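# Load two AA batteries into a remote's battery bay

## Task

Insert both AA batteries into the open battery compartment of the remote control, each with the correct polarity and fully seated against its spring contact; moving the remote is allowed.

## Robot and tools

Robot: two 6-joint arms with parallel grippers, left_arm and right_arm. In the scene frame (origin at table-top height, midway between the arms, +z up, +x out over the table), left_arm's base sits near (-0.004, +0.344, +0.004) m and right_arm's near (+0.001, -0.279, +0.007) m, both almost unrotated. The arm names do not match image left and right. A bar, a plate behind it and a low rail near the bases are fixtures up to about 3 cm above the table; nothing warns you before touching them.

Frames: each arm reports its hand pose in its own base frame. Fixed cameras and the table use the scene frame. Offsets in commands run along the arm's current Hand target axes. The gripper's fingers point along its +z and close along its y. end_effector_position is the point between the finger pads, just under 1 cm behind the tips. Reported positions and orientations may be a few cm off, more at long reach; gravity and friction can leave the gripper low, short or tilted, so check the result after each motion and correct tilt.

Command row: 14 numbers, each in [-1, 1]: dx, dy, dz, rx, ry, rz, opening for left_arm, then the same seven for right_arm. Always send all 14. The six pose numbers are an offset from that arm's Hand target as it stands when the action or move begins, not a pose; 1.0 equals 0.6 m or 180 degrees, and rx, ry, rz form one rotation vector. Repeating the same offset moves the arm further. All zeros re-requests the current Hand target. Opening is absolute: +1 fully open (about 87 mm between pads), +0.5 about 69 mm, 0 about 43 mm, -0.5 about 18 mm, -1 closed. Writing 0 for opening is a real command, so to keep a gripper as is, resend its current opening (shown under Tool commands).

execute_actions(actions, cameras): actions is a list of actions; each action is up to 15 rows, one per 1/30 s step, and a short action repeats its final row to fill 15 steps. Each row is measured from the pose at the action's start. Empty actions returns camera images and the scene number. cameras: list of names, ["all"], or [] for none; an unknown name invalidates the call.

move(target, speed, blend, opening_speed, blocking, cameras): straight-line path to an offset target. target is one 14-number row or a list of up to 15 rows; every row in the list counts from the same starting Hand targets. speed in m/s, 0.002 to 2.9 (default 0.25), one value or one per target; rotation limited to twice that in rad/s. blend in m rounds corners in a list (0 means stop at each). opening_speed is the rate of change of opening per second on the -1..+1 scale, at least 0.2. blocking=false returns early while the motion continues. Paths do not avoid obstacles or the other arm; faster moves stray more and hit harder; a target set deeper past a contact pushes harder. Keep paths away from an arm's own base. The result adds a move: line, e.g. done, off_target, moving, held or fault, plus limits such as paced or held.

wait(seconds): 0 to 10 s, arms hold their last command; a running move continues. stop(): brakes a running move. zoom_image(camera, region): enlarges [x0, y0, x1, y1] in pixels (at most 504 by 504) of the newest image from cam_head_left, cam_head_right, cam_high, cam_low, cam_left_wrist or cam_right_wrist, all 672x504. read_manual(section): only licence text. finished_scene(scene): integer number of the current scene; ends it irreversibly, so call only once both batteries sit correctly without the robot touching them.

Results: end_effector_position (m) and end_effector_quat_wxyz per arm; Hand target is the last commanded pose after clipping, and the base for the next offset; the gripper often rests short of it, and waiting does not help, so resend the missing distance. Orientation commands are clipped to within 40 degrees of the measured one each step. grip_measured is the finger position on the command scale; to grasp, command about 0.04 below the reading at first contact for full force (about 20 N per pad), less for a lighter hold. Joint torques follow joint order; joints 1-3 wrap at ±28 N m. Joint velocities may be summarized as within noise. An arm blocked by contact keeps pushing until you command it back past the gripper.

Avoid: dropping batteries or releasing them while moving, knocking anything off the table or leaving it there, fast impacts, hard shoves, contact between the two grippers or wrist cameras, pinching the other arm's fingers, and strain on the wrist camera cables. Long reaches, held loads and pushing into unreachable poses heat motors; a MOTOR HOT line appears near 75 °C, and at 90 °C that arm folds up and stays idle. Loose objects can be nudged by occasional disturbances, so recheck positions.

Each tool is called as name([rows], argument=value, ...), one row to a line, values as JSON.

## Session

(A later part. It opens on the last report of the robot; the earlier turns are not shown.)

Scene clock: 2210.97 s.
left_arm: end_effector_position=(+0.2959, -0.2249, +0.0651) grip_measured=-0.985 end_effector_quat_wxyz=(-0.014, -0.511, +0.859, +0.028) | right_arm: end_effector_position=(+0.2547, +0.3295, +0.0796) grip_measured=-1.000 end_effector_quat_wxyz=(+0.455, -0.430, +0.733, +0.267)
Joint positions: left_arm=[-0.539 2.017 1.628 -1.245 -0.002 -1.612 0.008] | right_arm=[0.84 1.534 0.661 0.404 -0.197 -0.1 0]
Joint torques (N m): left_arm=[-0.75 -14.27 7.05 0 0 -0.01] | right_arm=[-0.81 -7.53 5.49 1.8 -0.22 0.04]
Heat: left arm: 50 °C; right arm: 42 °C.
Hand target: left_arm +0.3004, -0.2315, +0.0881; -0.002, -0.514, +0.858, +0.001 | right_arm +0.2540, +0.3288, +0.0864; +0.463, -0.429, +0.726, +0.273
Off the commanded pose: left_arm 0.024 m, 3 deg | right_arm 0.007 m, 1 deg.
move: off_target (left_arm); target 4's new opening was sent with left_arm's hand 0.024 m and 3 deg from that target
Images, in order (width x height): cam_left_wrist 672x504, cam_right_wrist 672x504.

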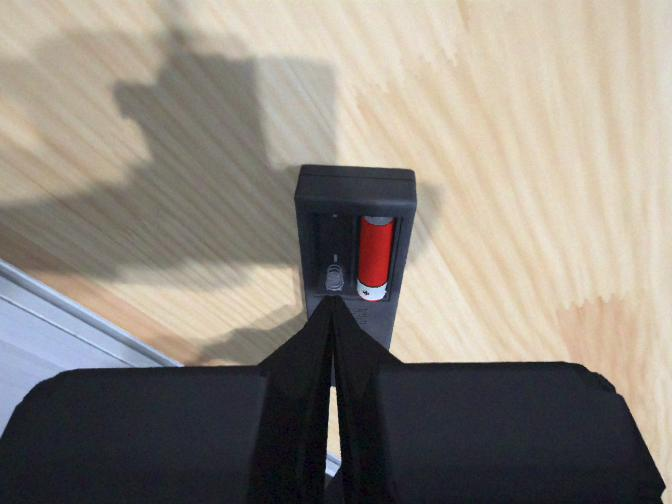

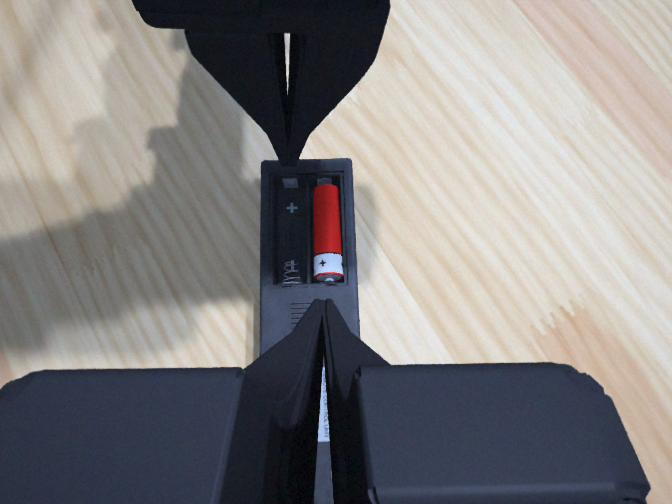

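move([
  [0.0189, -0.0169, 0.0, 0, 0, 0, -1.0, 0, 0, 0, 0, 0, 0, -1.0],
  [0.0189, -0.0169, 0.0768, 0, 0, 0, -1.0, 0, 0, 0, 0, 0, 0, -1.0],
], speed=[0.1, 0.06], cameras=["cam_left_wrist", "cam_right_wrist"])

zoom_image(camera="cam_right_wrist", region=[255, 140, 365, 290])

Scene clock: 2227.47 s.
left_arm: end_effector_position=(+0.3023, -0.2419, +0.0458) grip_measured=-0.985 end_effector_quat_wxyz=(-0.001, -0.510, +0.860, +0.003) | right_arm: end_effector_position=(+0.2547, +0.3295, +0.0796) grip_measured=-1.000 end_effector_quat_wxyz=(+0.455, -0.430, +0.733, +0.267)
Joint positions: left_arm=[-0.568 2.032 1.574 -1.119 -0.001 -1.638 0.008] | right_arm=[0.84 1.534 0.661 0.404 -0.197 -0.1 0]
Joint torques (N m): left_arm=[-0.66 -8.9 5.05 0.35 -0.01 -0.03] | right_arm=[-0.81 -7.53 5.5 1.8 -0.22 0.04]
Heat: left arm: 52 °C; right arm: 43 °C.
Hand target: left_arm +0.3039, -0.2462, +0.0419; -0.002, -0.514, +0.858, +0.001 | right_arm +0.2540, +0.3288, +0.0864; +0.463, -0.429, +0.726, +0.273
Off the commanded pose: left_arm 0.006 m, 1 deg | right_arm 0.007 m, 1 deg.
move: done
Images, in order (width x height): cam_left_wrist 672x504, cam_right_wrist 672x504.

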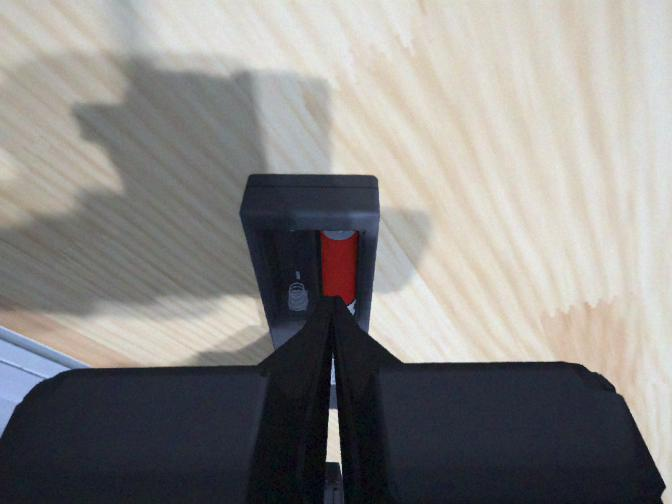

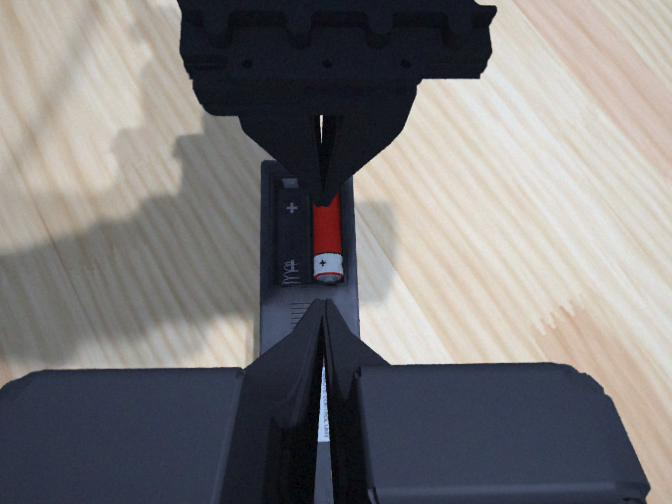

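Scaled by 3.360.

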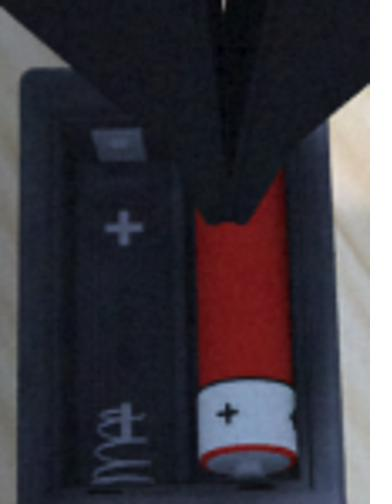

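move([
  [0.0, 0, 0.03, 0, 0, 0, -1.0, 0, 0, 0, 0, 0, 0, -1.0],
  [0.0, 0, 0.055, 0, 0, 0, -1.0, 0, 0, 0, 0, 0, 0, -1.0],
], speed=[0.05, 0.03], blend=[0.003, 0], cameras=["cam_low", "cam_right_wrist"])

zoom_image(camera="cam_right_wrist", region=[255, 140, 365, 290])

zoom_image(camera="cam_low", region=[255, 175, 325, 230])

Scene clock: 2231.60 s.
left_arm: end_effector_position=(+0.2980, -0.2417, +0.0210) grip_measured=-0.985 end_effector_quat_wxyz=(-0.009, -0.510, +0.860, +0.005) | right_arm: end_effector_position=(+0.2547, +0.3295, +0.0796) grip_measured=-1.000 end_effector_quat_wxyz=(+0.455, -0.430, +0.733, +0.267)
Joint positions: left_arm=[-0.568 2.054 1.503 -1.037 0.012 -1.639 0.007] | right_arm=[0.84 1.534 0.661 0.404 -0.197 -0.1 0]
Joint torques (N m): left_arm=[-0.69 -7.71 4.05 0.67 -0.15 -0.03] | right_arm=[-0.81 -7.53 5.5 1.8 -0.22 0.05]
Heat: left arm: 52 °C; right arm: 43 °C.
Hand target: left_arm +0.3037, -0.2462, +0.0089; -0.002, -0.514, +0.858, +0.001 | right_arm +0.2540, +0.3288, +0.0864; +0.463, -0.429, +0.726, +0.273
Off the commanded pose: left_arm 0.014 m, 1 deg | right_arm 0.007 m, 1 deg.
move: off_target (left_arm)
Images, in order (width x height): cam_low 672x504, cam_right_wrist 672x504.

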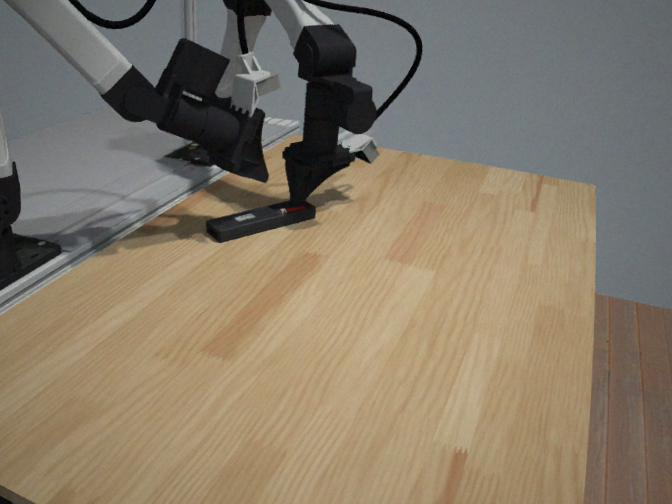

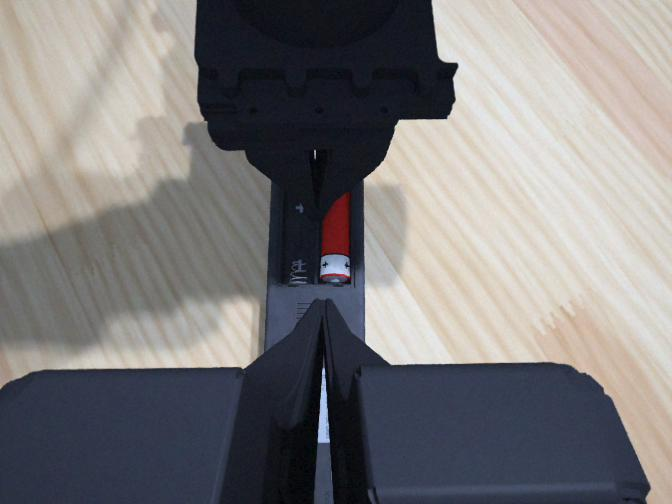

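Scaled by 3.360.

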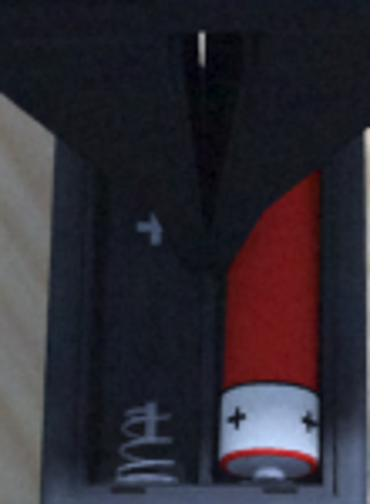

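Scaled by 7.200.

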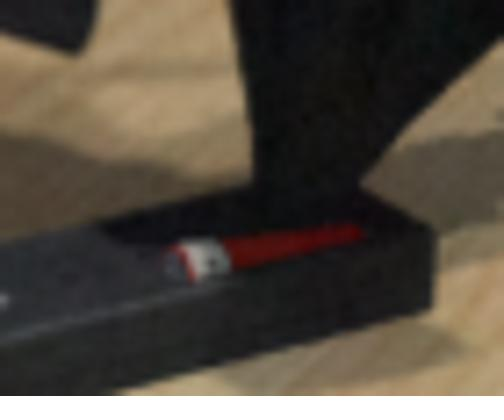

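move([
  [-0.002, 0.0119, -0.02, 0, 0, 0, -1.0, 0, 0, 0, 0, 0, 0, -1.0],
  [-0.002, 0.0119, -0.13, 0, 0, 0, -1.0, -0.03, 0, -0.09, 0, 0.06, 0, -1.0],
], speed=0.12, cameras=["cam_left_wrist", "cam_right_wrist"])

zoom_image(camera="cam_left_wrist", region=[250, 170, 430, 370])

Scene clock: 2256.37 s.
left_arm: end_effector_position=(+0.2920, -0.2380, +0.0641) grip_measured=-0.985 end_effector_quat_wxyz=(-0.020, -0.510, +0.859, +0.025) | right_arm: end_effector_position=(+0.2257, +0.2869, +0.1055) grip_measured=-1.000 end_effector_quat_wxyz=(+0.368, -0.452, +0.780, +0.227)
Joint positions: left_arm=[-0.568 2.032 1.644 -1.246 0.012 -1.639 0.007] | right_arm=[0.825 1.339 0.795 -0.149 -0.197 -0.133 0]
Joint torques (N m): left_arm=[-0.49 -14.5 7.02 0 -0.15 -0.01] | right_arm=[-0.85 -6.09 10.45 1.58 -0.11 -0.1]
Heat: left arm: 51 °C; right arm: 43 °C.
Hand target: left_arm +0.2983, -0.2418, +0.0870; -0.002, -0.514, +0.858, +0.001 | right_arm +0.2340, +0.2926, +0.1255; +0.392, -0.453, +0.766, +0.232
Off the commanded pose: left_arm 0.024 m, 4 deg | right_arm 0.022 m, 3 deg.
move: off_target (left_arm, right_arm)
Images, in order (width x height): cam_left_wrist 672x504, cam_right_wrist 672x504.

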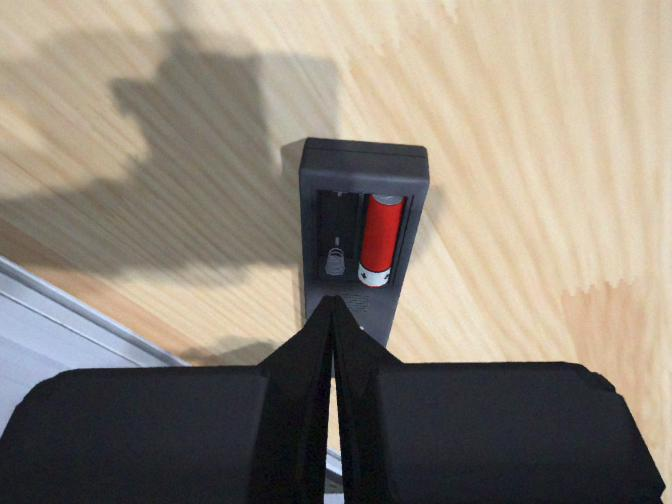

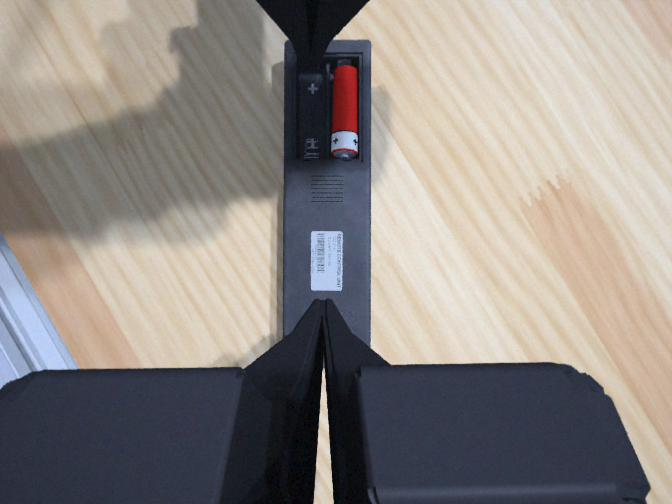

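Scaled by 2.520.

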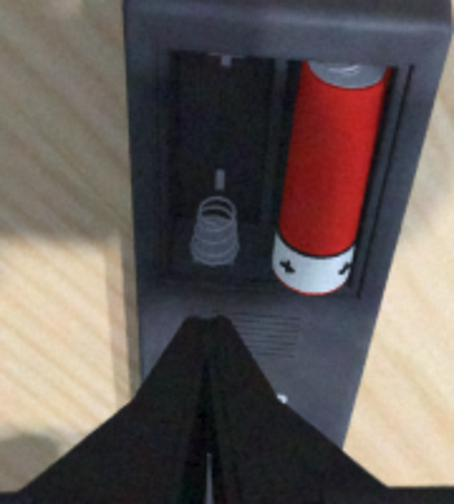

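move([
  [0, 0, 0, 0, 0, 0, -1.0, 0.1719, 0.0065, -0.0247, 0, 0.0517, 0, 0.6],
  [0, 0, 0, 0, 0, 0, -1.0, 0.1719, 0.0065, -0.0247, 0, 0.0517, 0, 0.6],
], speed=0.12, cameras=["cam_right_wrist"])

Scene clock: 2272.97 s.
left_arm: end_effector_position=(+0.2919, -0.2379, +0.0641) grip_measured=-0.985 end_effector_quat_wxyz=(-0.020, -0.510, +0.859, +0.026) | right_arm: end_effector_position=(+0.1933, +0.2311, +0.0469) grip_measured=+0.600 end_effector_quat_wxyz=(+0.317, -0.467, +0.802, +0.193)
Joint positions: left_arm=[-0.568 2.032 1.644 -1.246 0.012 -1.639 0.007] | right_arm=[0.786 1.24 0.567 -0.157 -0.197 -0.191 0.8]
Joint torques (N m): left_arm=[-0.5 -14.52 7.06 -0.01 -0.14 -0.02] | right_arm=[-0.87 -4.96 5.94 1.54 -0.14 -0.1]
Heat: left arm: 57 °C; right arm: 42 °C.
Hand target: left_arm +0.2982, -0.2417, +0.0870; -0.002, -0.514, +0.858, +0.001 | right_arm +0.1957, +0.2311, +0.0506; +0.329, -0.470, +0.796, +0.194
Off the commanded pose: left_arm 0.024 m, 4 deg | right_arm 0.004 m, 2 deg.
move: off_target (left_arm)
Images, in order (width x height): cam_right_wrist 672x504.

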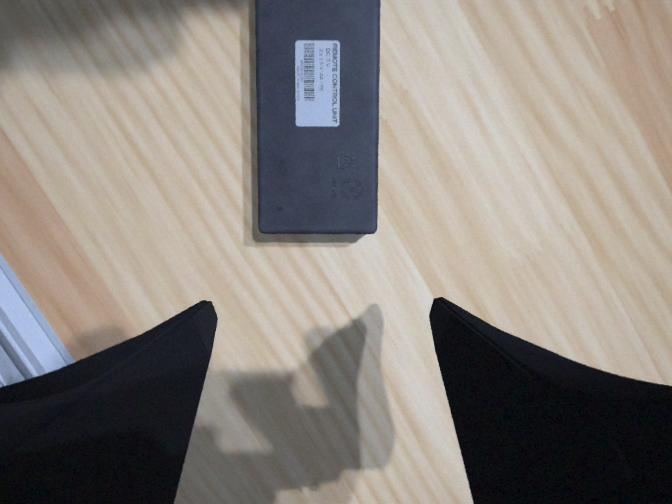

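move([
  [0, 0, 0, 0, 0, 0, -1.0, -0.0023, -0.0005, 0.0979, 0, 0, 0, 0.6],
  [0, 0, 0, 0, 0, 0, -1.0, -0.0023, -0.0005, 0.0979, 0, 0, 0, 0.0],
], speed=0.08, opening_speed=0.6, cameras=["cam_right_wrist"])

zoom_image(camera="cam_right_wrist", region=[240, 0, 400, 60])

Scene clock: 2282.03 s.
left_arm: end_effector_position=(+0.2919, -0.2379, +0.0641) grip_measured=-0.985 end_effector_quat_wxyz=(-0.020, -0.510, +0.859, +0.026) | right_arm: end_effector_position=(+0.2100, +0.2589, +0.0031) grip_measured=+0.059 end_effector_quat_wxyz=(+0.316, -0.477, +0.798, +0.189)
Joint positions: left_arm=[-0.568 2.032 1.644 -1.246 0.012 -1.639 0.007] | right_arm=[0.821 1.507 0.567 0.106 -0.174 -0.189 0.53]
Joint torques (N m): left_arm=[-0.47 -14.5 7.06 -0.01 -0.15 -0.01] | right_arm=[0.14 -4.31 8.03 1.59 -0.03 0.19]
Heat: left arm: 59 °C; right arm: 42 °C.
Hand target: left_arm +0.2982, -0.2417, +0.0870; -0.002, -0.514, +0.858, +0.001 | right_arm +0.2165, +0.2681, +0.0099; +0.329, -0.470, +0.796, +0.194
Off the commanded pose: left_arm 0.024 m, 4 deg | right_arm 0.013 m, 2 deg.
move: off_target (left_arm, right_arm); target 2's new opening was sent with right_arm's hand 0.014 m and 2 deg from that target
Images, in order (width x height): cam_right_wrist 672x504.

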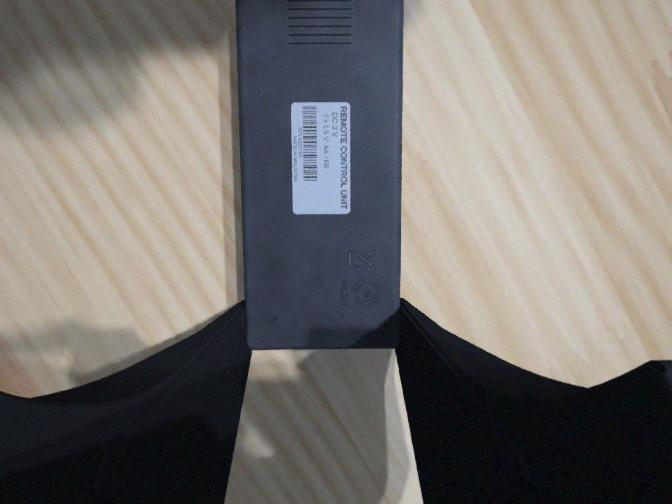

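Scaled by 3.150.

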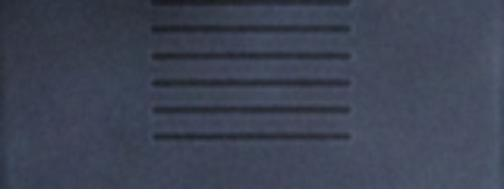

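move([
  [0.0408, -0.0192, 0.0, 0, 0, 0, -0.45, 0, 0, 0, 0, 0, 0, 0.0],
  [0.0408, -0.0192, 0.07, 0, 0, 0, -0.45, 0, 0, 0, 0, 0, 0, 0.0],
], speed=[0.1, 0.06], cameras=["cam_left_wrist", "cam_low"])

zoom_image(camera="cam_left_wrist", region=[260, 150, 430, 350])

zoom_image(camera="cam_low", region=[255, 165, 325, 230])

Scene clock: 2294.97 s.
left_arm: end_effector_position=(+0.2939, -0.2670, +0.0499) grip_measured=-0.450 end_effector_quat_wxyz=(-0.006, -0.509, +0.861, +0.000) | right_arm: end_effector_position=(+0.2100, +0.2589, +0.0031) grip_measured=+0.059 end_effector_quat_wxyz=(+0.316, -0.477, +0.798, +0.189)
Joint positions: left_arm=[-0.628 2.055 1.623 -1.143 0.012 -1.696 0.275] | right_arm=[0.821 1.507 0.567 0.106 -0.174 -0.189 0.53]
Joint torques (N m): left_arm=[-0.47 -9.03 5.05 0.34 -0.15 -0.03] | right_arm=[0.14 -4.33 8.05 1.59 -0.03 0.2]
Heat: left arm: 60 °C; right arm: 41 °C.
Hand target: left_arm +0.2967, -0.2689, +0.0450; -0.002, -0.514, +0.858, +0.001 | right_arm +0.2165, +0.2681, +0.0099; +0.329, -0.470, +0.796, +0.194
Off the commanded pose: left_arm 0.006 m, 1 deg | right_arm 0.013 m, 2 deg.
move: off_target (right_arm)
Images, in order (width x height): cam_low 672x504, cam_left_wrist 672x504.

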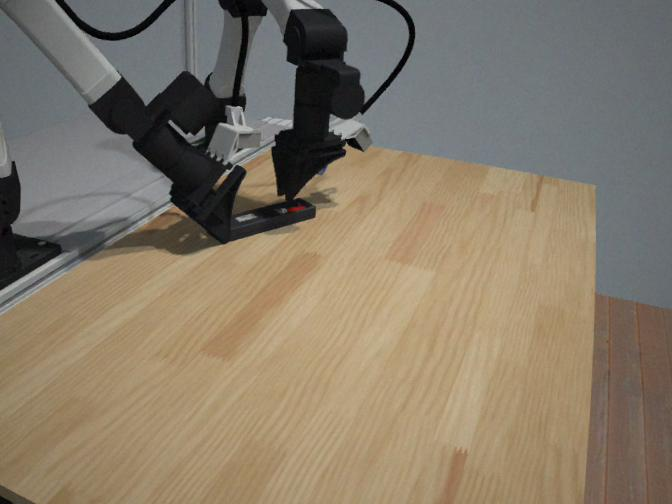

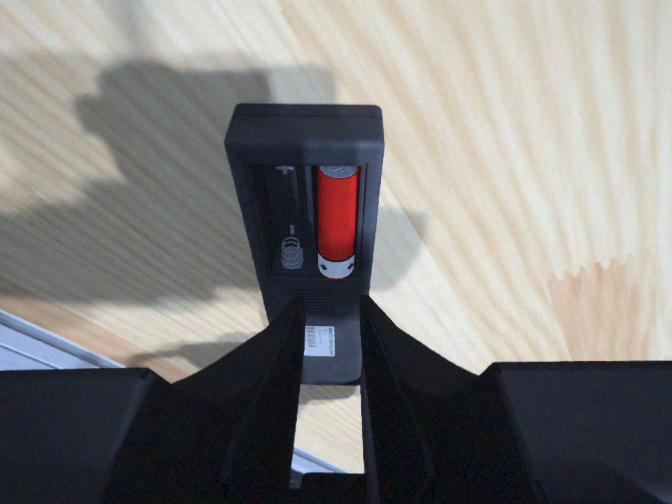

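Scaled by 2.520.

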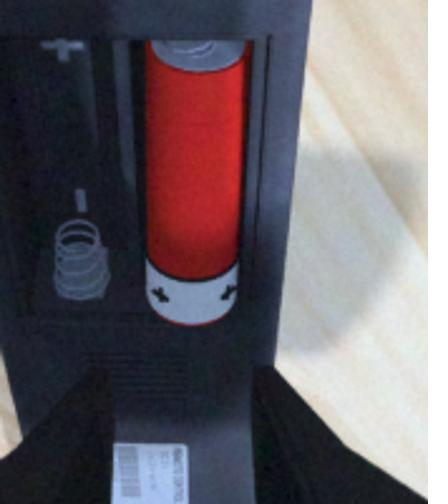

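Scaled by 7.200.

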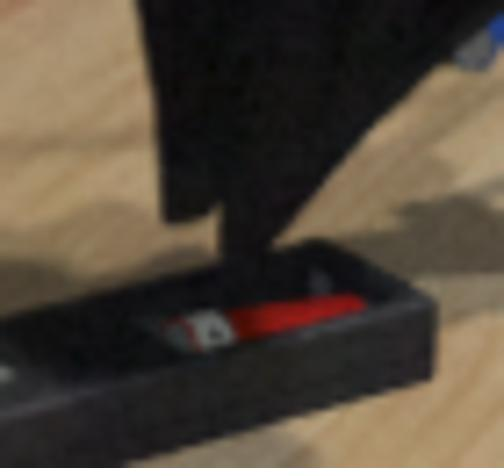

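move(target=[0.0042, 0.0, 0.0383, 0, 0, 0, -0.45, 0, 0, 0, 0, 0, 0, 0.0], speed=0.04, cameras=["cam_left_wrist"])

zoom_image(camera="cam_left_wrist", region=[260, 150, 430, 350])

Scene clock: 2299.37 s.
left_arm: end_effector_position=(+0.2923, -0.2671, +0.0295) grip_measured=-0.450 end_effector_quat_wxyz=(-0.008, -0.510, +0.860, +0.002) | right_arm: end_effector_position=(+0.2100, +0.2589, +0.0031) grip_measured=+0.059 end_effector_quat_wxyz=(+0.316, -0.477, +0.798, +0.189)
Joint positions: left_arm=[-0.63 2.075 1.569 -1.076 0.013 -1.702 0.275] | right_arm=[0.821 1.507 0.567 0.106 -0.174 -0.189 0.53]
Joint torques (N m): left_arm=[-0.9 -8.75 4.6 0.46 -0.16 -0.05] | right_arm=[0.14 -4.33 8.05 1.59 -0.03 0.2]
Heat: left arm: 59 °C; right arm: 41 °C.
Hand target: left_arm +0.2955, -0.2710, +0.0220; -0.002, -0.514, +0.858, +0.001 | right_arm +0.2165, +0.2681, +0.0099; +0.329, -0.470, +0.796, +0.194
Off the commanded pose: left_arm 0.009 m, 1 deg | right_arm 0.013 m, 2 deg.
move: off_target (right_arm)
Images, in order (width x height): cam_left_wrist 672x504.

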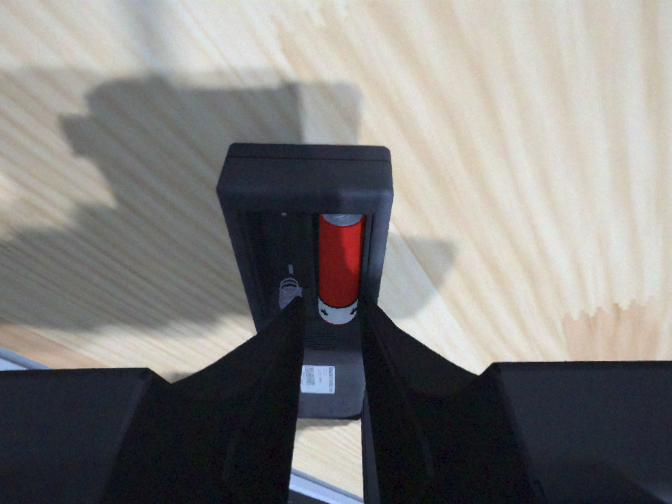

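Scaled by 2.520.

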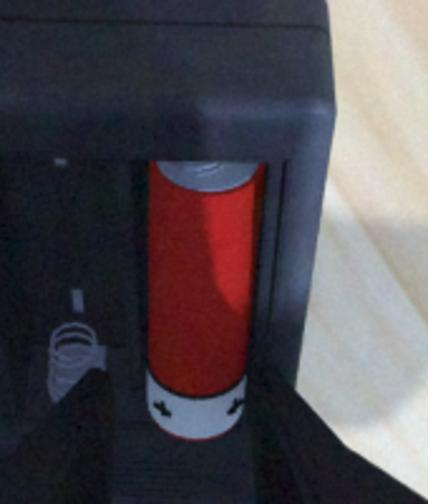

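move(target=[0.0, -0.0045, 0.0183, 0, 0, 0, -0.45, 0, 0, 0, 0, 0, 0, 0.0], speed=0.03)

move(target=[0.0, 0, 0.010, 0, 0, 0, -0.45, 0, 0, 0, 0, 0, 0, 0.0], speed=0.03, cameras=["cam_left_wrist", "cam_low"])

zoom_image(camera="cam_left_wrist", region=[260, 150, 430, 350])

zoom_image(camera="cam_low", region=[255, 175, 325, 230])

Scene clock: 2304.23 s.
left_arm: end_effector_position=(+0.2922, -0.2675, +0.0290) grip_measured=-0.450 end_effector_quat_wxyz=(-0.009, -0.510, +0.860, +0.001) | right_arm: end_effector_position=(+0.2100, +0.2589, +0.0031) grip_measured=+0.059 end_effector_quat_wxyz=(+0.316, -0.477, +0.798, +0.189)
Joint positions: left_arm=[-0.63 2.075 1.566 -1.072 0.015 -1.702 0.275] | right_arm=[0.821 1.507 0.567 0.106 -0.174 -0.189 0.53]
Joint torques (N m): left_arm=[-0.76 -6.8 3.79 0.74 -0.18 -0.03] | right_arm=[0.14 -4.33 8.05 1.59 -0.03 0.2]
Heat: left arm: 57 °C; right arm: 41 °C.
Hand target: left_arm +0.2979, -0.2723, +0.0110; -0.002, -0.514, +0.858, +0.001 | right_arm +0.2165, +0.2681, +0.0099; +0.329, -0.470, +0.796, +0.194
Off the commanded pose: left_arm 0.019 m, 1 deg | right_arm 0.013 m, 2 deg.
move: off_target (left_arm, right_arm)

Scene clock: 2304.93 s.
left_arm: end_effector_position=(+0.2921, -0.2675, +0.0284) grip_measured=-0.450 end_effector_quat_wxyz=(-0.009, -0.510, +0.860, +0.001) | right_arm: end_effector_position=(+0.2100, +0.2589, +0.0031) grip_measured=+0.059 end_effector_quat_wxyz=(+0.316, -0.477, +0.798, +0.189)
Joint positions: left_arm=[-0.63 2.075 1.564 -1.069 0.015 -1.702 0.275] | right_arm=[0.821 1.507 0.567 0.106 -0.174 -0.189 0.53]
Joint torques (N m): left_arm=[-0.77 -6.24 2.86 0.91 -0.2 -0.03] | right_arm=[0.14 -4.31 8.03 1.59 -0.03 0.19]
Heat: left arm: 57 °C; right arm: 41 °C.
Hand target: left_arm +0.2979, -0.2723, +0.0050; -0.002, -0.514, +0.858, +0.001 | right_arm +0.2165, +0.2681, +0.0099; +0.329, -0.470, +0.796, +0.194
Off the commanded pose: left_arm 0.025 m, 1 deg | right_arm 0.013 m, 2 deg.
move: off_target (left_arm, right_arm)
Images, in order (width x height): cam_low 672x504, cam_left_wrist 672x504.

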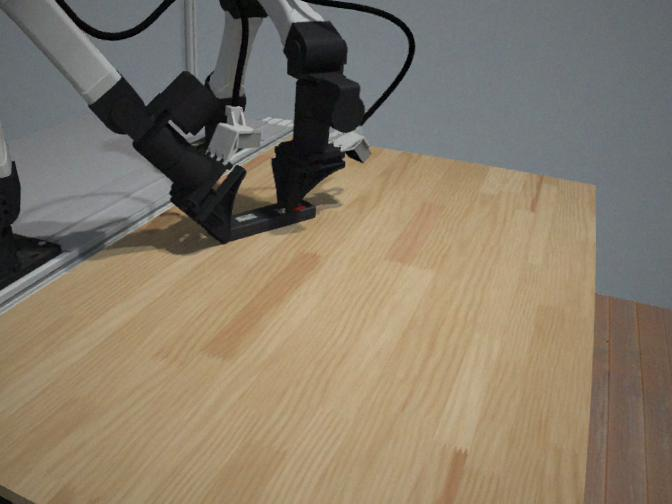

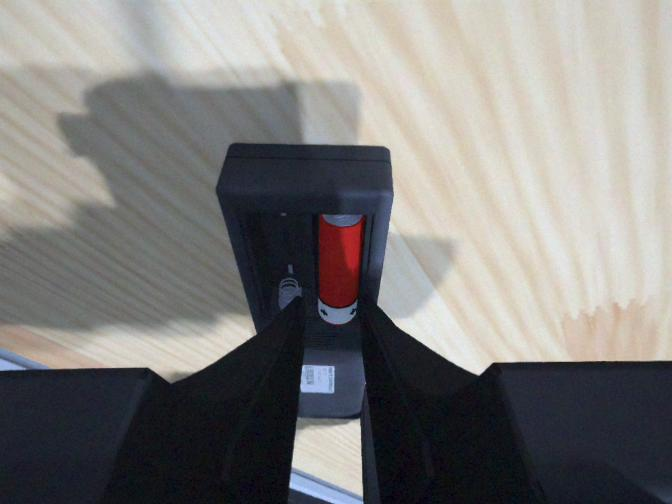

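Scaled by 2.520.

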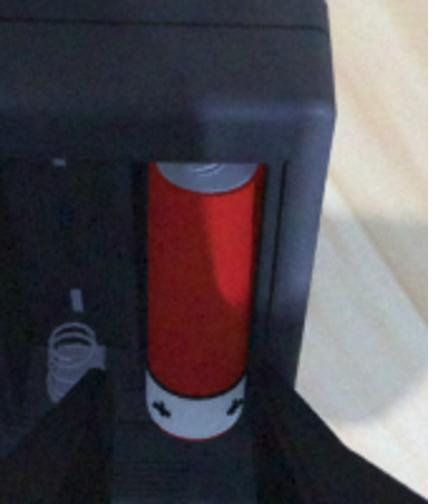

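Scaled by 7.200.

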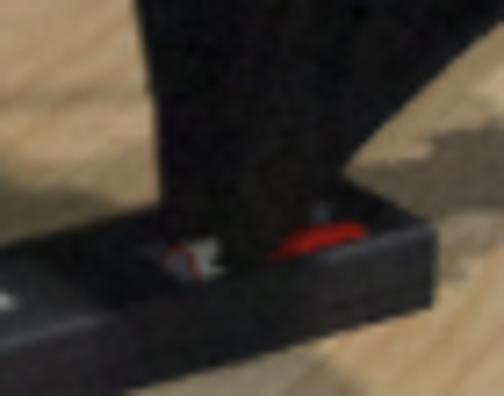

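move(target=[0.0, 0, 0.0, 0, 0, 0, -0.8, 0, 0, 0, 0, 0, 0, 0.0], speed=0.03, opening_speed=0.3, cameras=["cam_left_wrist", "cam_low"])

zoom_image(camera="cam_left_wrist", region=[260, 150, 430, 350])

zoom_image(camera="cam_low", region=[255, 175, 325, 230])

Scene clock: 2314.13 s.
left_arm: end_effector_position=(+0.2946, -0.2694, +0.0274) grip_measured=-0.682 end_effector_quat_wxyz=(-0.006, -0.511, +0.860, -0.005) | right_arm: end_effector_position=(+0.2103, +0.2587, +0.0031) grip_measured=+0.059 end_effector_quat_wxyz=(+0.316, -0.476, +0.799, +0.188)
Joint positions: left_arm=[-0.63 2.075 1.56 -1.052 0.015 -1.702 0.159] | right_arm=[0.821 1.507 0.567 0.106 -0.172 -0.188 0.53]
Joint torques (N m): left_arm=[-0.76 -6.23 3.12 0.78 -0.19 -0.02] | right_arm=[0.14 -4.33 8.03 1.59 -0.05 0.19]
Heat: left arm: 54 °C; right arm: 42 °C.
Hand target: left_arm +0.2979, -0.2723, +0.0050; -0.002, -0.514, +0.858, +0.001 | right_arm +0.2165, +0.2681, +0.0099; +0.329, -0.470, +0.796, +0.194
Off the commanded pose: left_arm 0.023 m, 1 deg | right_arm 0.013 m, 2 deg.
move: off_target (left_arm, right_arm)
Images, in order (width x height): cam_low 672x504, cam_left_wrist 672x504.

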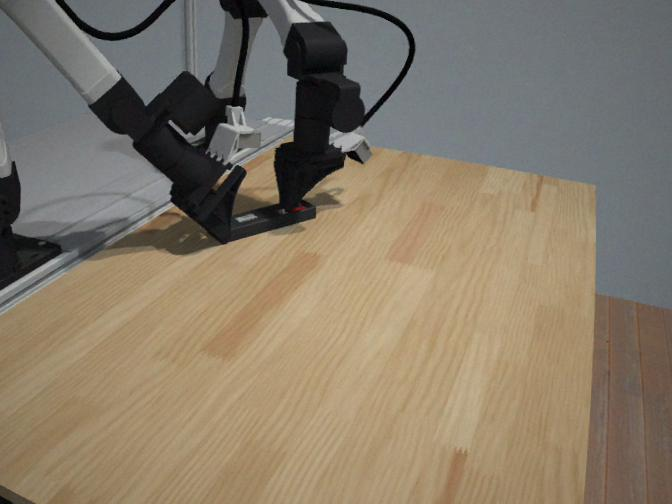

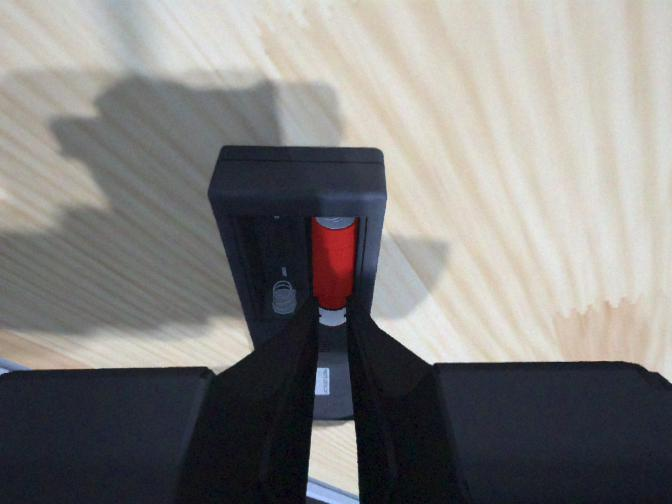

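Scaled by 2.520.

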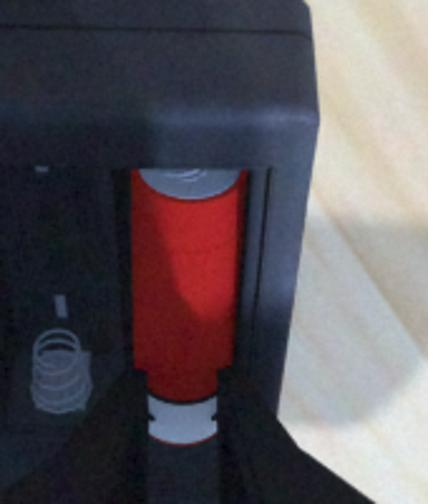

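Scaled by 7.200.

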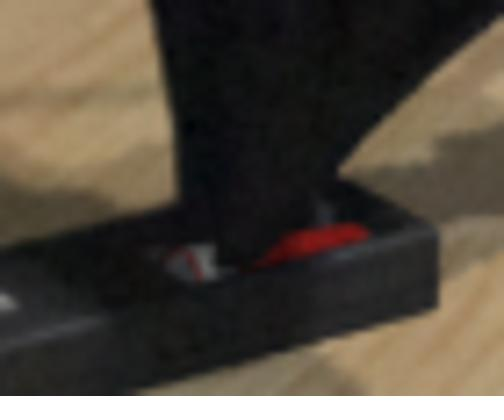

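move(target=[-0.03, 0, 0.005, 0, 0, 0, -0.8, 0, 0, 0, 0, 0, 0, 0.0], speed=0.03, cameras=["cam_left_wrist", "cam_low"])

zoom_image(camera="cam_left_wrist", region=[260, 150, 430, 350])

zoom_image(camera="cam_low", region=[255, 175, 325, 230])

Scene clock: 2320.73 s.
left_arm: end_effector_position=(+0.2968, -0.2668, +0.0271) grip_measured=-0.688 end_effector_quat_wxyz=(-0.027, -0.508, +0.861, -0.017) | right_arm: end_effector_position=(+0.2103, +0.2587, +0.0031) grip_measured=+0.059 end_effector_quat_wxyz=(+0.316, -0.476, +0.799, +0.188)
Joint positions: left_arm=[-0.6 2.075 1.549 -1.037 0.064 -1.667 0.156] | right_arm=[0.821 1.507 0.567 0.106 -0.172 -0.188 0.53]
Joint torques (N m): left_arm=[0.77 -6.63 2.71 0.74 -0.69 0.07] | right_arm=[0.14 -4.31 8.03 1.59 -0.05 0.19]
Heat: left arm: 53 °C; right arm: 42 °C.
Hand target: left_arm +0.3063, -0.2565, +0.0020; -0.002, -0.514, +0.858, +0.000 | right_arm +0.2165, +0.2681, +0.0099; +0.329, -0.470, +0.796, +0.194
Off the commanded pose: left_arm 0.029 m, 4 deg | right_arm 0.013 m, 2 deg.
move: off_target (left_arm, right_arm)
Images, in order (width x height): cam_low 672x504, cam_left_wrist 672x504.

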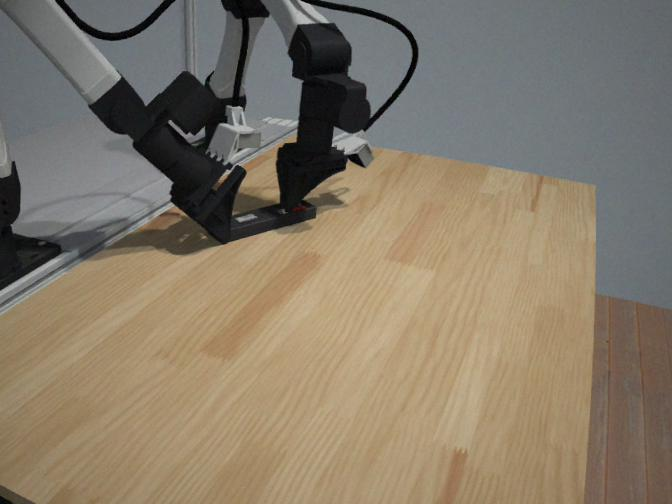

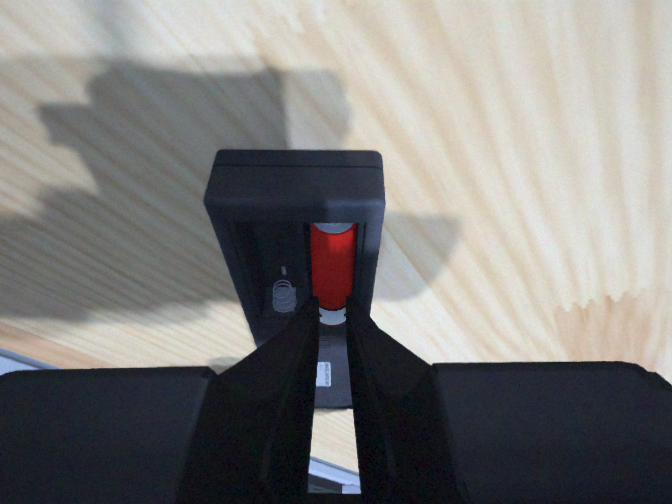

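Scaled by 2.520.

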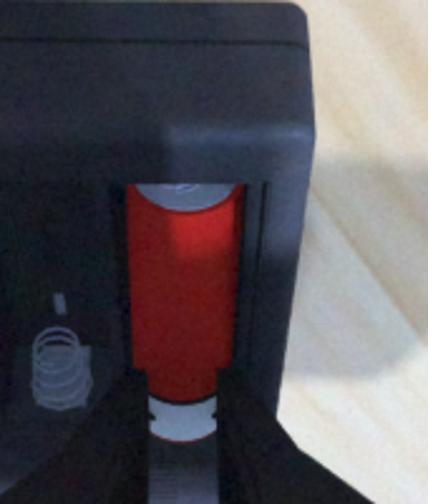

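Scaled by 7.200.

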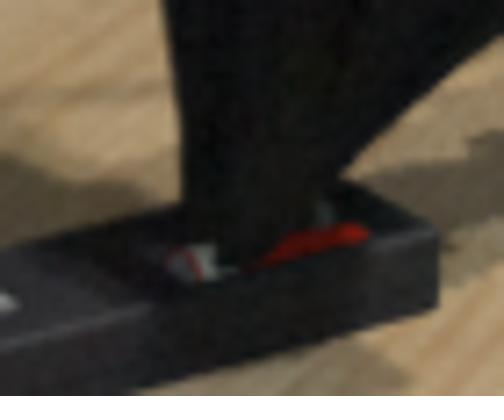

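move(target=[-0.025, 0, 0.008, 0, 0, 0, -0.85, 0, 0, 0, 0, 0, 0, 0.0], speed=0.03)

move(target=[-0.02, 0, 0.008, 0, 0, 0, -0.85, 0, 0, 0, 0, 0, 0, 0.0], speed=0.03, cameras=["cam_left_wrist", "cam_low"])

zoom_image(camera="cam_left_wrist", region=[260, 150, 430, 350])

zoom_image(camera="cam_low", region=[255, 175, 325, 230])

Scene clock: 2324.97 s.
left_arm: end_effector_position=(+0.2980, -0.2653, +0.0281) grip_measured=-0.847 end_effector_quat_wxyz=(-0.050, -0.504, +0.861, -0.032) | right_arm: end_effector_position=(+0.2103, +0.2587, +0.0031) grip_measured=+0.059 end_effector_quat_wxyz=(+0.316, -0.476, +0.799, +0.188)
Joint positions: left_arm=[-0.571 2.074 1.538 -1.023 0.118 -1.631 0.076] | right_arm=[0.821 1.507 0.567 0.106 -0.172 -0.188 0.53]
Joint torques (N m): left_arm=[1.69 -6.43 2.39 0.74 -1.22 0.13] | right_arm=[0.14 -4.33 8.05 1.59 -0.05 0.19]
Heat: left arm: 52 °C; right arm: 42 °C.
Hand target: left_arm +0.3133, -0.2433, -0.0029; -0.002, -0.514, +0.858, +0.001 | right_arm +0.2165, +0.2681, +0.0099; +0.329, -0.470, +0.796, +0.194
Off the commanded pose: left_arm 0.041 m, 7 deg | right_arm 0.013 m, 2 deg.
move: off_target (left_arm, right_arm)

Scene clock: 2325.90 s.
left_arm: end_effector_position=(+0.2984, -0.2643, +0.0279) grip_measured=-0.848 end_effector_quat_wxyz=(-0.068, -0.500, +0.862, -0.045) | right_arm: end_effector_position=(+0.2103, +0.2587, +0.0031) grip_measured=+0.059 end_effector_quat_wxyz=(+0.316, -0.476, +0.799, +0.188)
Joint positions: left_arm=[-0.55 2.074 1.525 -1.007 0.163 -1.601 0.076] | right_arm=[0.821 1.507 0.567 0.106 -0.172 -0.188 0.53]
Joint torques (N m): left_arm=[2.7 -6.24 2.52 0.72 -1.64 0.13] | right_arm=[0.14 -4.33 8.05 1.59 -0.05 0.19]
Heat: left arm: 52 °C; right arm: 42 °C.
Hand target: left_arm +0.3190, -0.2325, -0.0077; -0.002, -0.514, +0.858, +0.001 | right_arm +0.2165, +0.2681, +0.0099; +0.329, -0.470, +0.796, +0.194
Off the commanded pose: left_arm 0.052 m, 9 deg | right_arm 0.013 m, 2 deg.
move: off_target (left_arm, right_arm)
Images, in order (width x height): cam_low 672x504, cam_left_wrist 672x504.

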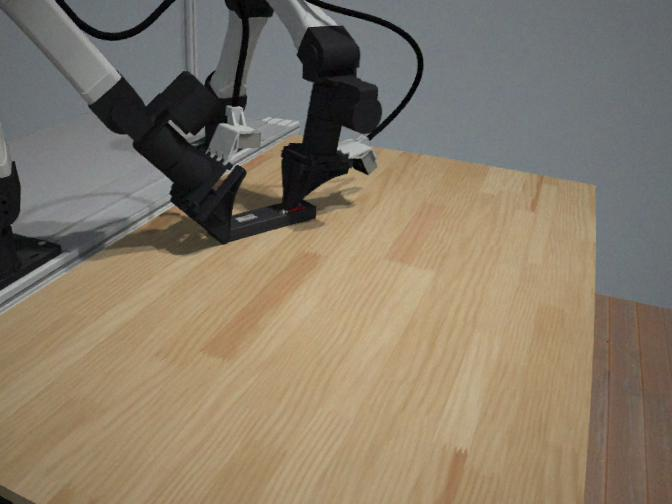

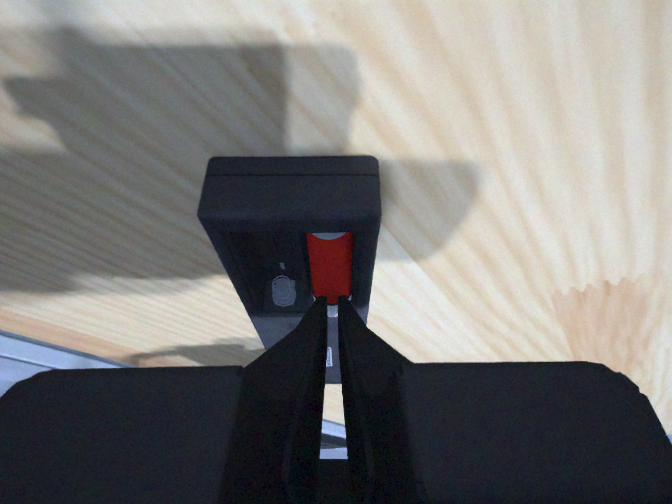

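Scaled by 2.520.

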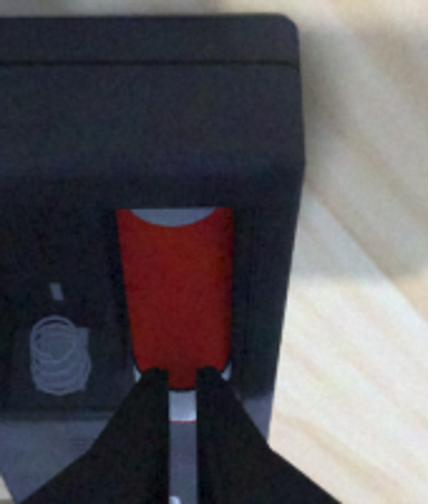

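Scaled by 7.200.

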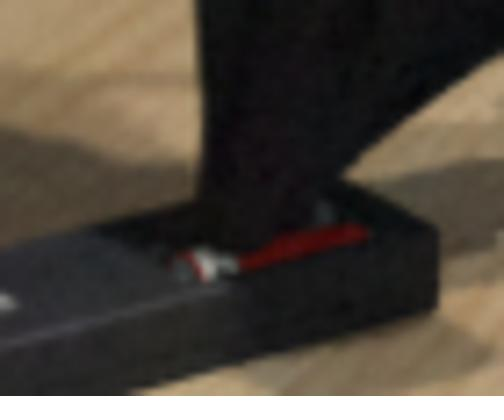

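move([
  [0.063, 0.0053, -0.0628, 0, 0, 0, -0.5, 0, 0, 0, 0, 0, 0, 0.0],
  [0.0665, 0.003, -0.1545, 0, 0, 0, -0.5, 0, 0, 0, 0, 0, 0, 0.0],
  [0.0665, 0.003, -0.0878, 0, 0, 0, -1.0, 0, 0, 0, 0, 0, 0, 0.0],
], speed=[0.08, 0.1, 0.06], opening_speed=1.5, cameras=["cam_left_wrist"])

zoom_image(camera="cam_left_wrist", region=[260, 130, 430, 330])

Scene clock: 2358.20 s.
left_arm: end_effector_position=(+0.2957, -0.2648, +0.0446) grip_measured=-0.985 end_effector_quat_wxyz=(-0.012, -0.510, +0.860, +0.005) | right_arm: end_effector_position=(+0.2104, +0.2588, +0.0032) grip_measured=+0.059 end_effector_quat_wxyz=(+0.316, -0.476, +0.799, +0.188)
Joint positions: left_arm=[-0.618 2.074 1.628 -1.144 0.019 -1.689 0.008] | right_arm=[0.821 1.507 0.567 0.107 -0.172 -0.188 0.53]
Joint torques (N m): left_arm=[-0.8 -10.73 4.92 0.31 -0.22 -0.04] | right_arm=[0.14 -4.33 8.05 1.59 -0.05 0.18]
Heat: left arm: 48 °C; right arm: 43 °C.
Hand target: left_arm +0.2987, -0.2670, +0.0451; -0.002, -0.514, +0.858, +0.001 | right_arm +0.2165, +0.2681, +0.0099; +0.329, -0.470, +0.796, +0.194
Off the commanded pose: left_arm 0.004 m, 1 deg | right_arm 0.013 m, 2 deg.
move: off_target (right_arm)
Images, in order (width x height): cam_left_wrist 672x504.

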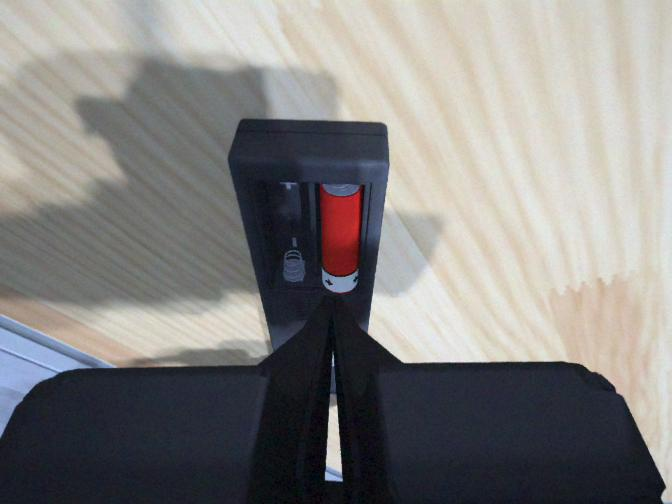

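Scaled by 2.520.

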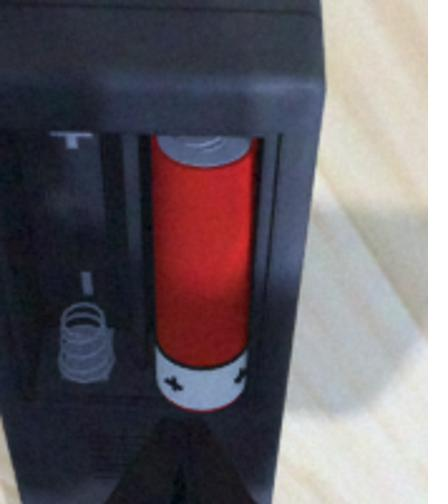

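move([
  [0.0, -0.0047, 0.030, 0, 0, 0, -1.0, 0, 0, 0, 0, 0, 0, 0.0],
  [0.0, -0.0047, 0.060, 0, 0, 0, -1.0, 0, 0, 0, 0, 0, 0, 0.0],
], speed=[0.05, 0.04], blend=[0.003, 0], cameras=["cam_left_wrist"])

zoom_image(camera="cam_left_wrist", region=[260, 150, 430, 350])

Scene clock: 2363.60 s.
left_arm: end_effector_position=(+0.2966, -0.2671, +0.0297) grip_measured=-0.985 end_effector_quat_wxyz=(-0.013, -0.511, +0.860, -0.002) | right_arm: end_effector_position=(+0.2104, +0.2588, +0.0032) grip_measured=+0.059 end_effector_quat_wxyz=(+0.316, -0.476, +0.799, +0.188)
Joint positions: left_arm=[-0.618 2.084 1.581 -1.075 0.026 -1.689 0.008] | right_arm=[0.821 1.507 0.567 0.107 -0.172 -0.188 0.53]
Joint torques (N m): left_arm=[-0.76 -7.38 2.51 0.82 -0.3 -0.02] | right_arm=[0.14 -4.33 8.05 1.59 -0.06 0.18]
Heat: left arm: 48 °C; right arm: 43 °C.
Hand target: left_arm +0.3011, -0.2683, +0.0090; -0.002, -0.514, +0.858, +0.001 | right_arm +0.2165, +0.2681, +0.0099; +0.329, -0.470, +0.796, +0.194
Off the commanded pose: left_arm 0.021 m, 1 deg | right_arm 0.013 m, 2 deg.
move: off_target (left_arm, right_arm)
Images, in order (width x height): cam_left_wrist 672x504.

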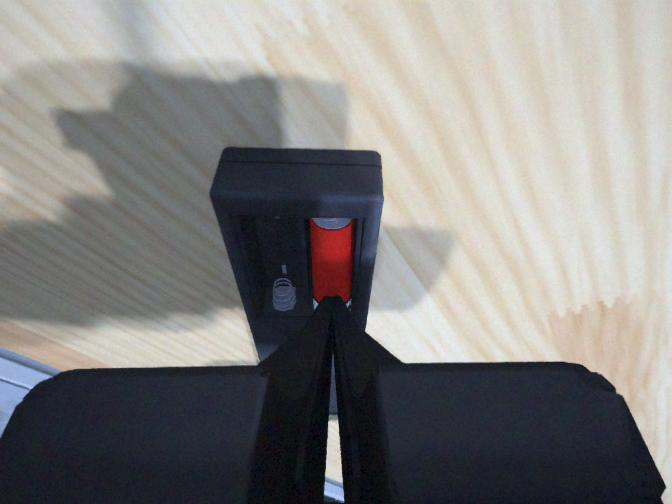

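Scaled by 2.520.

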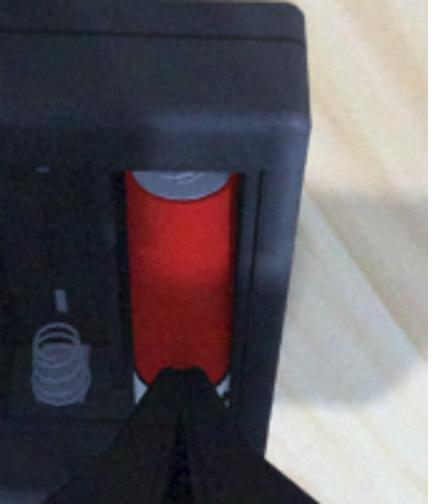

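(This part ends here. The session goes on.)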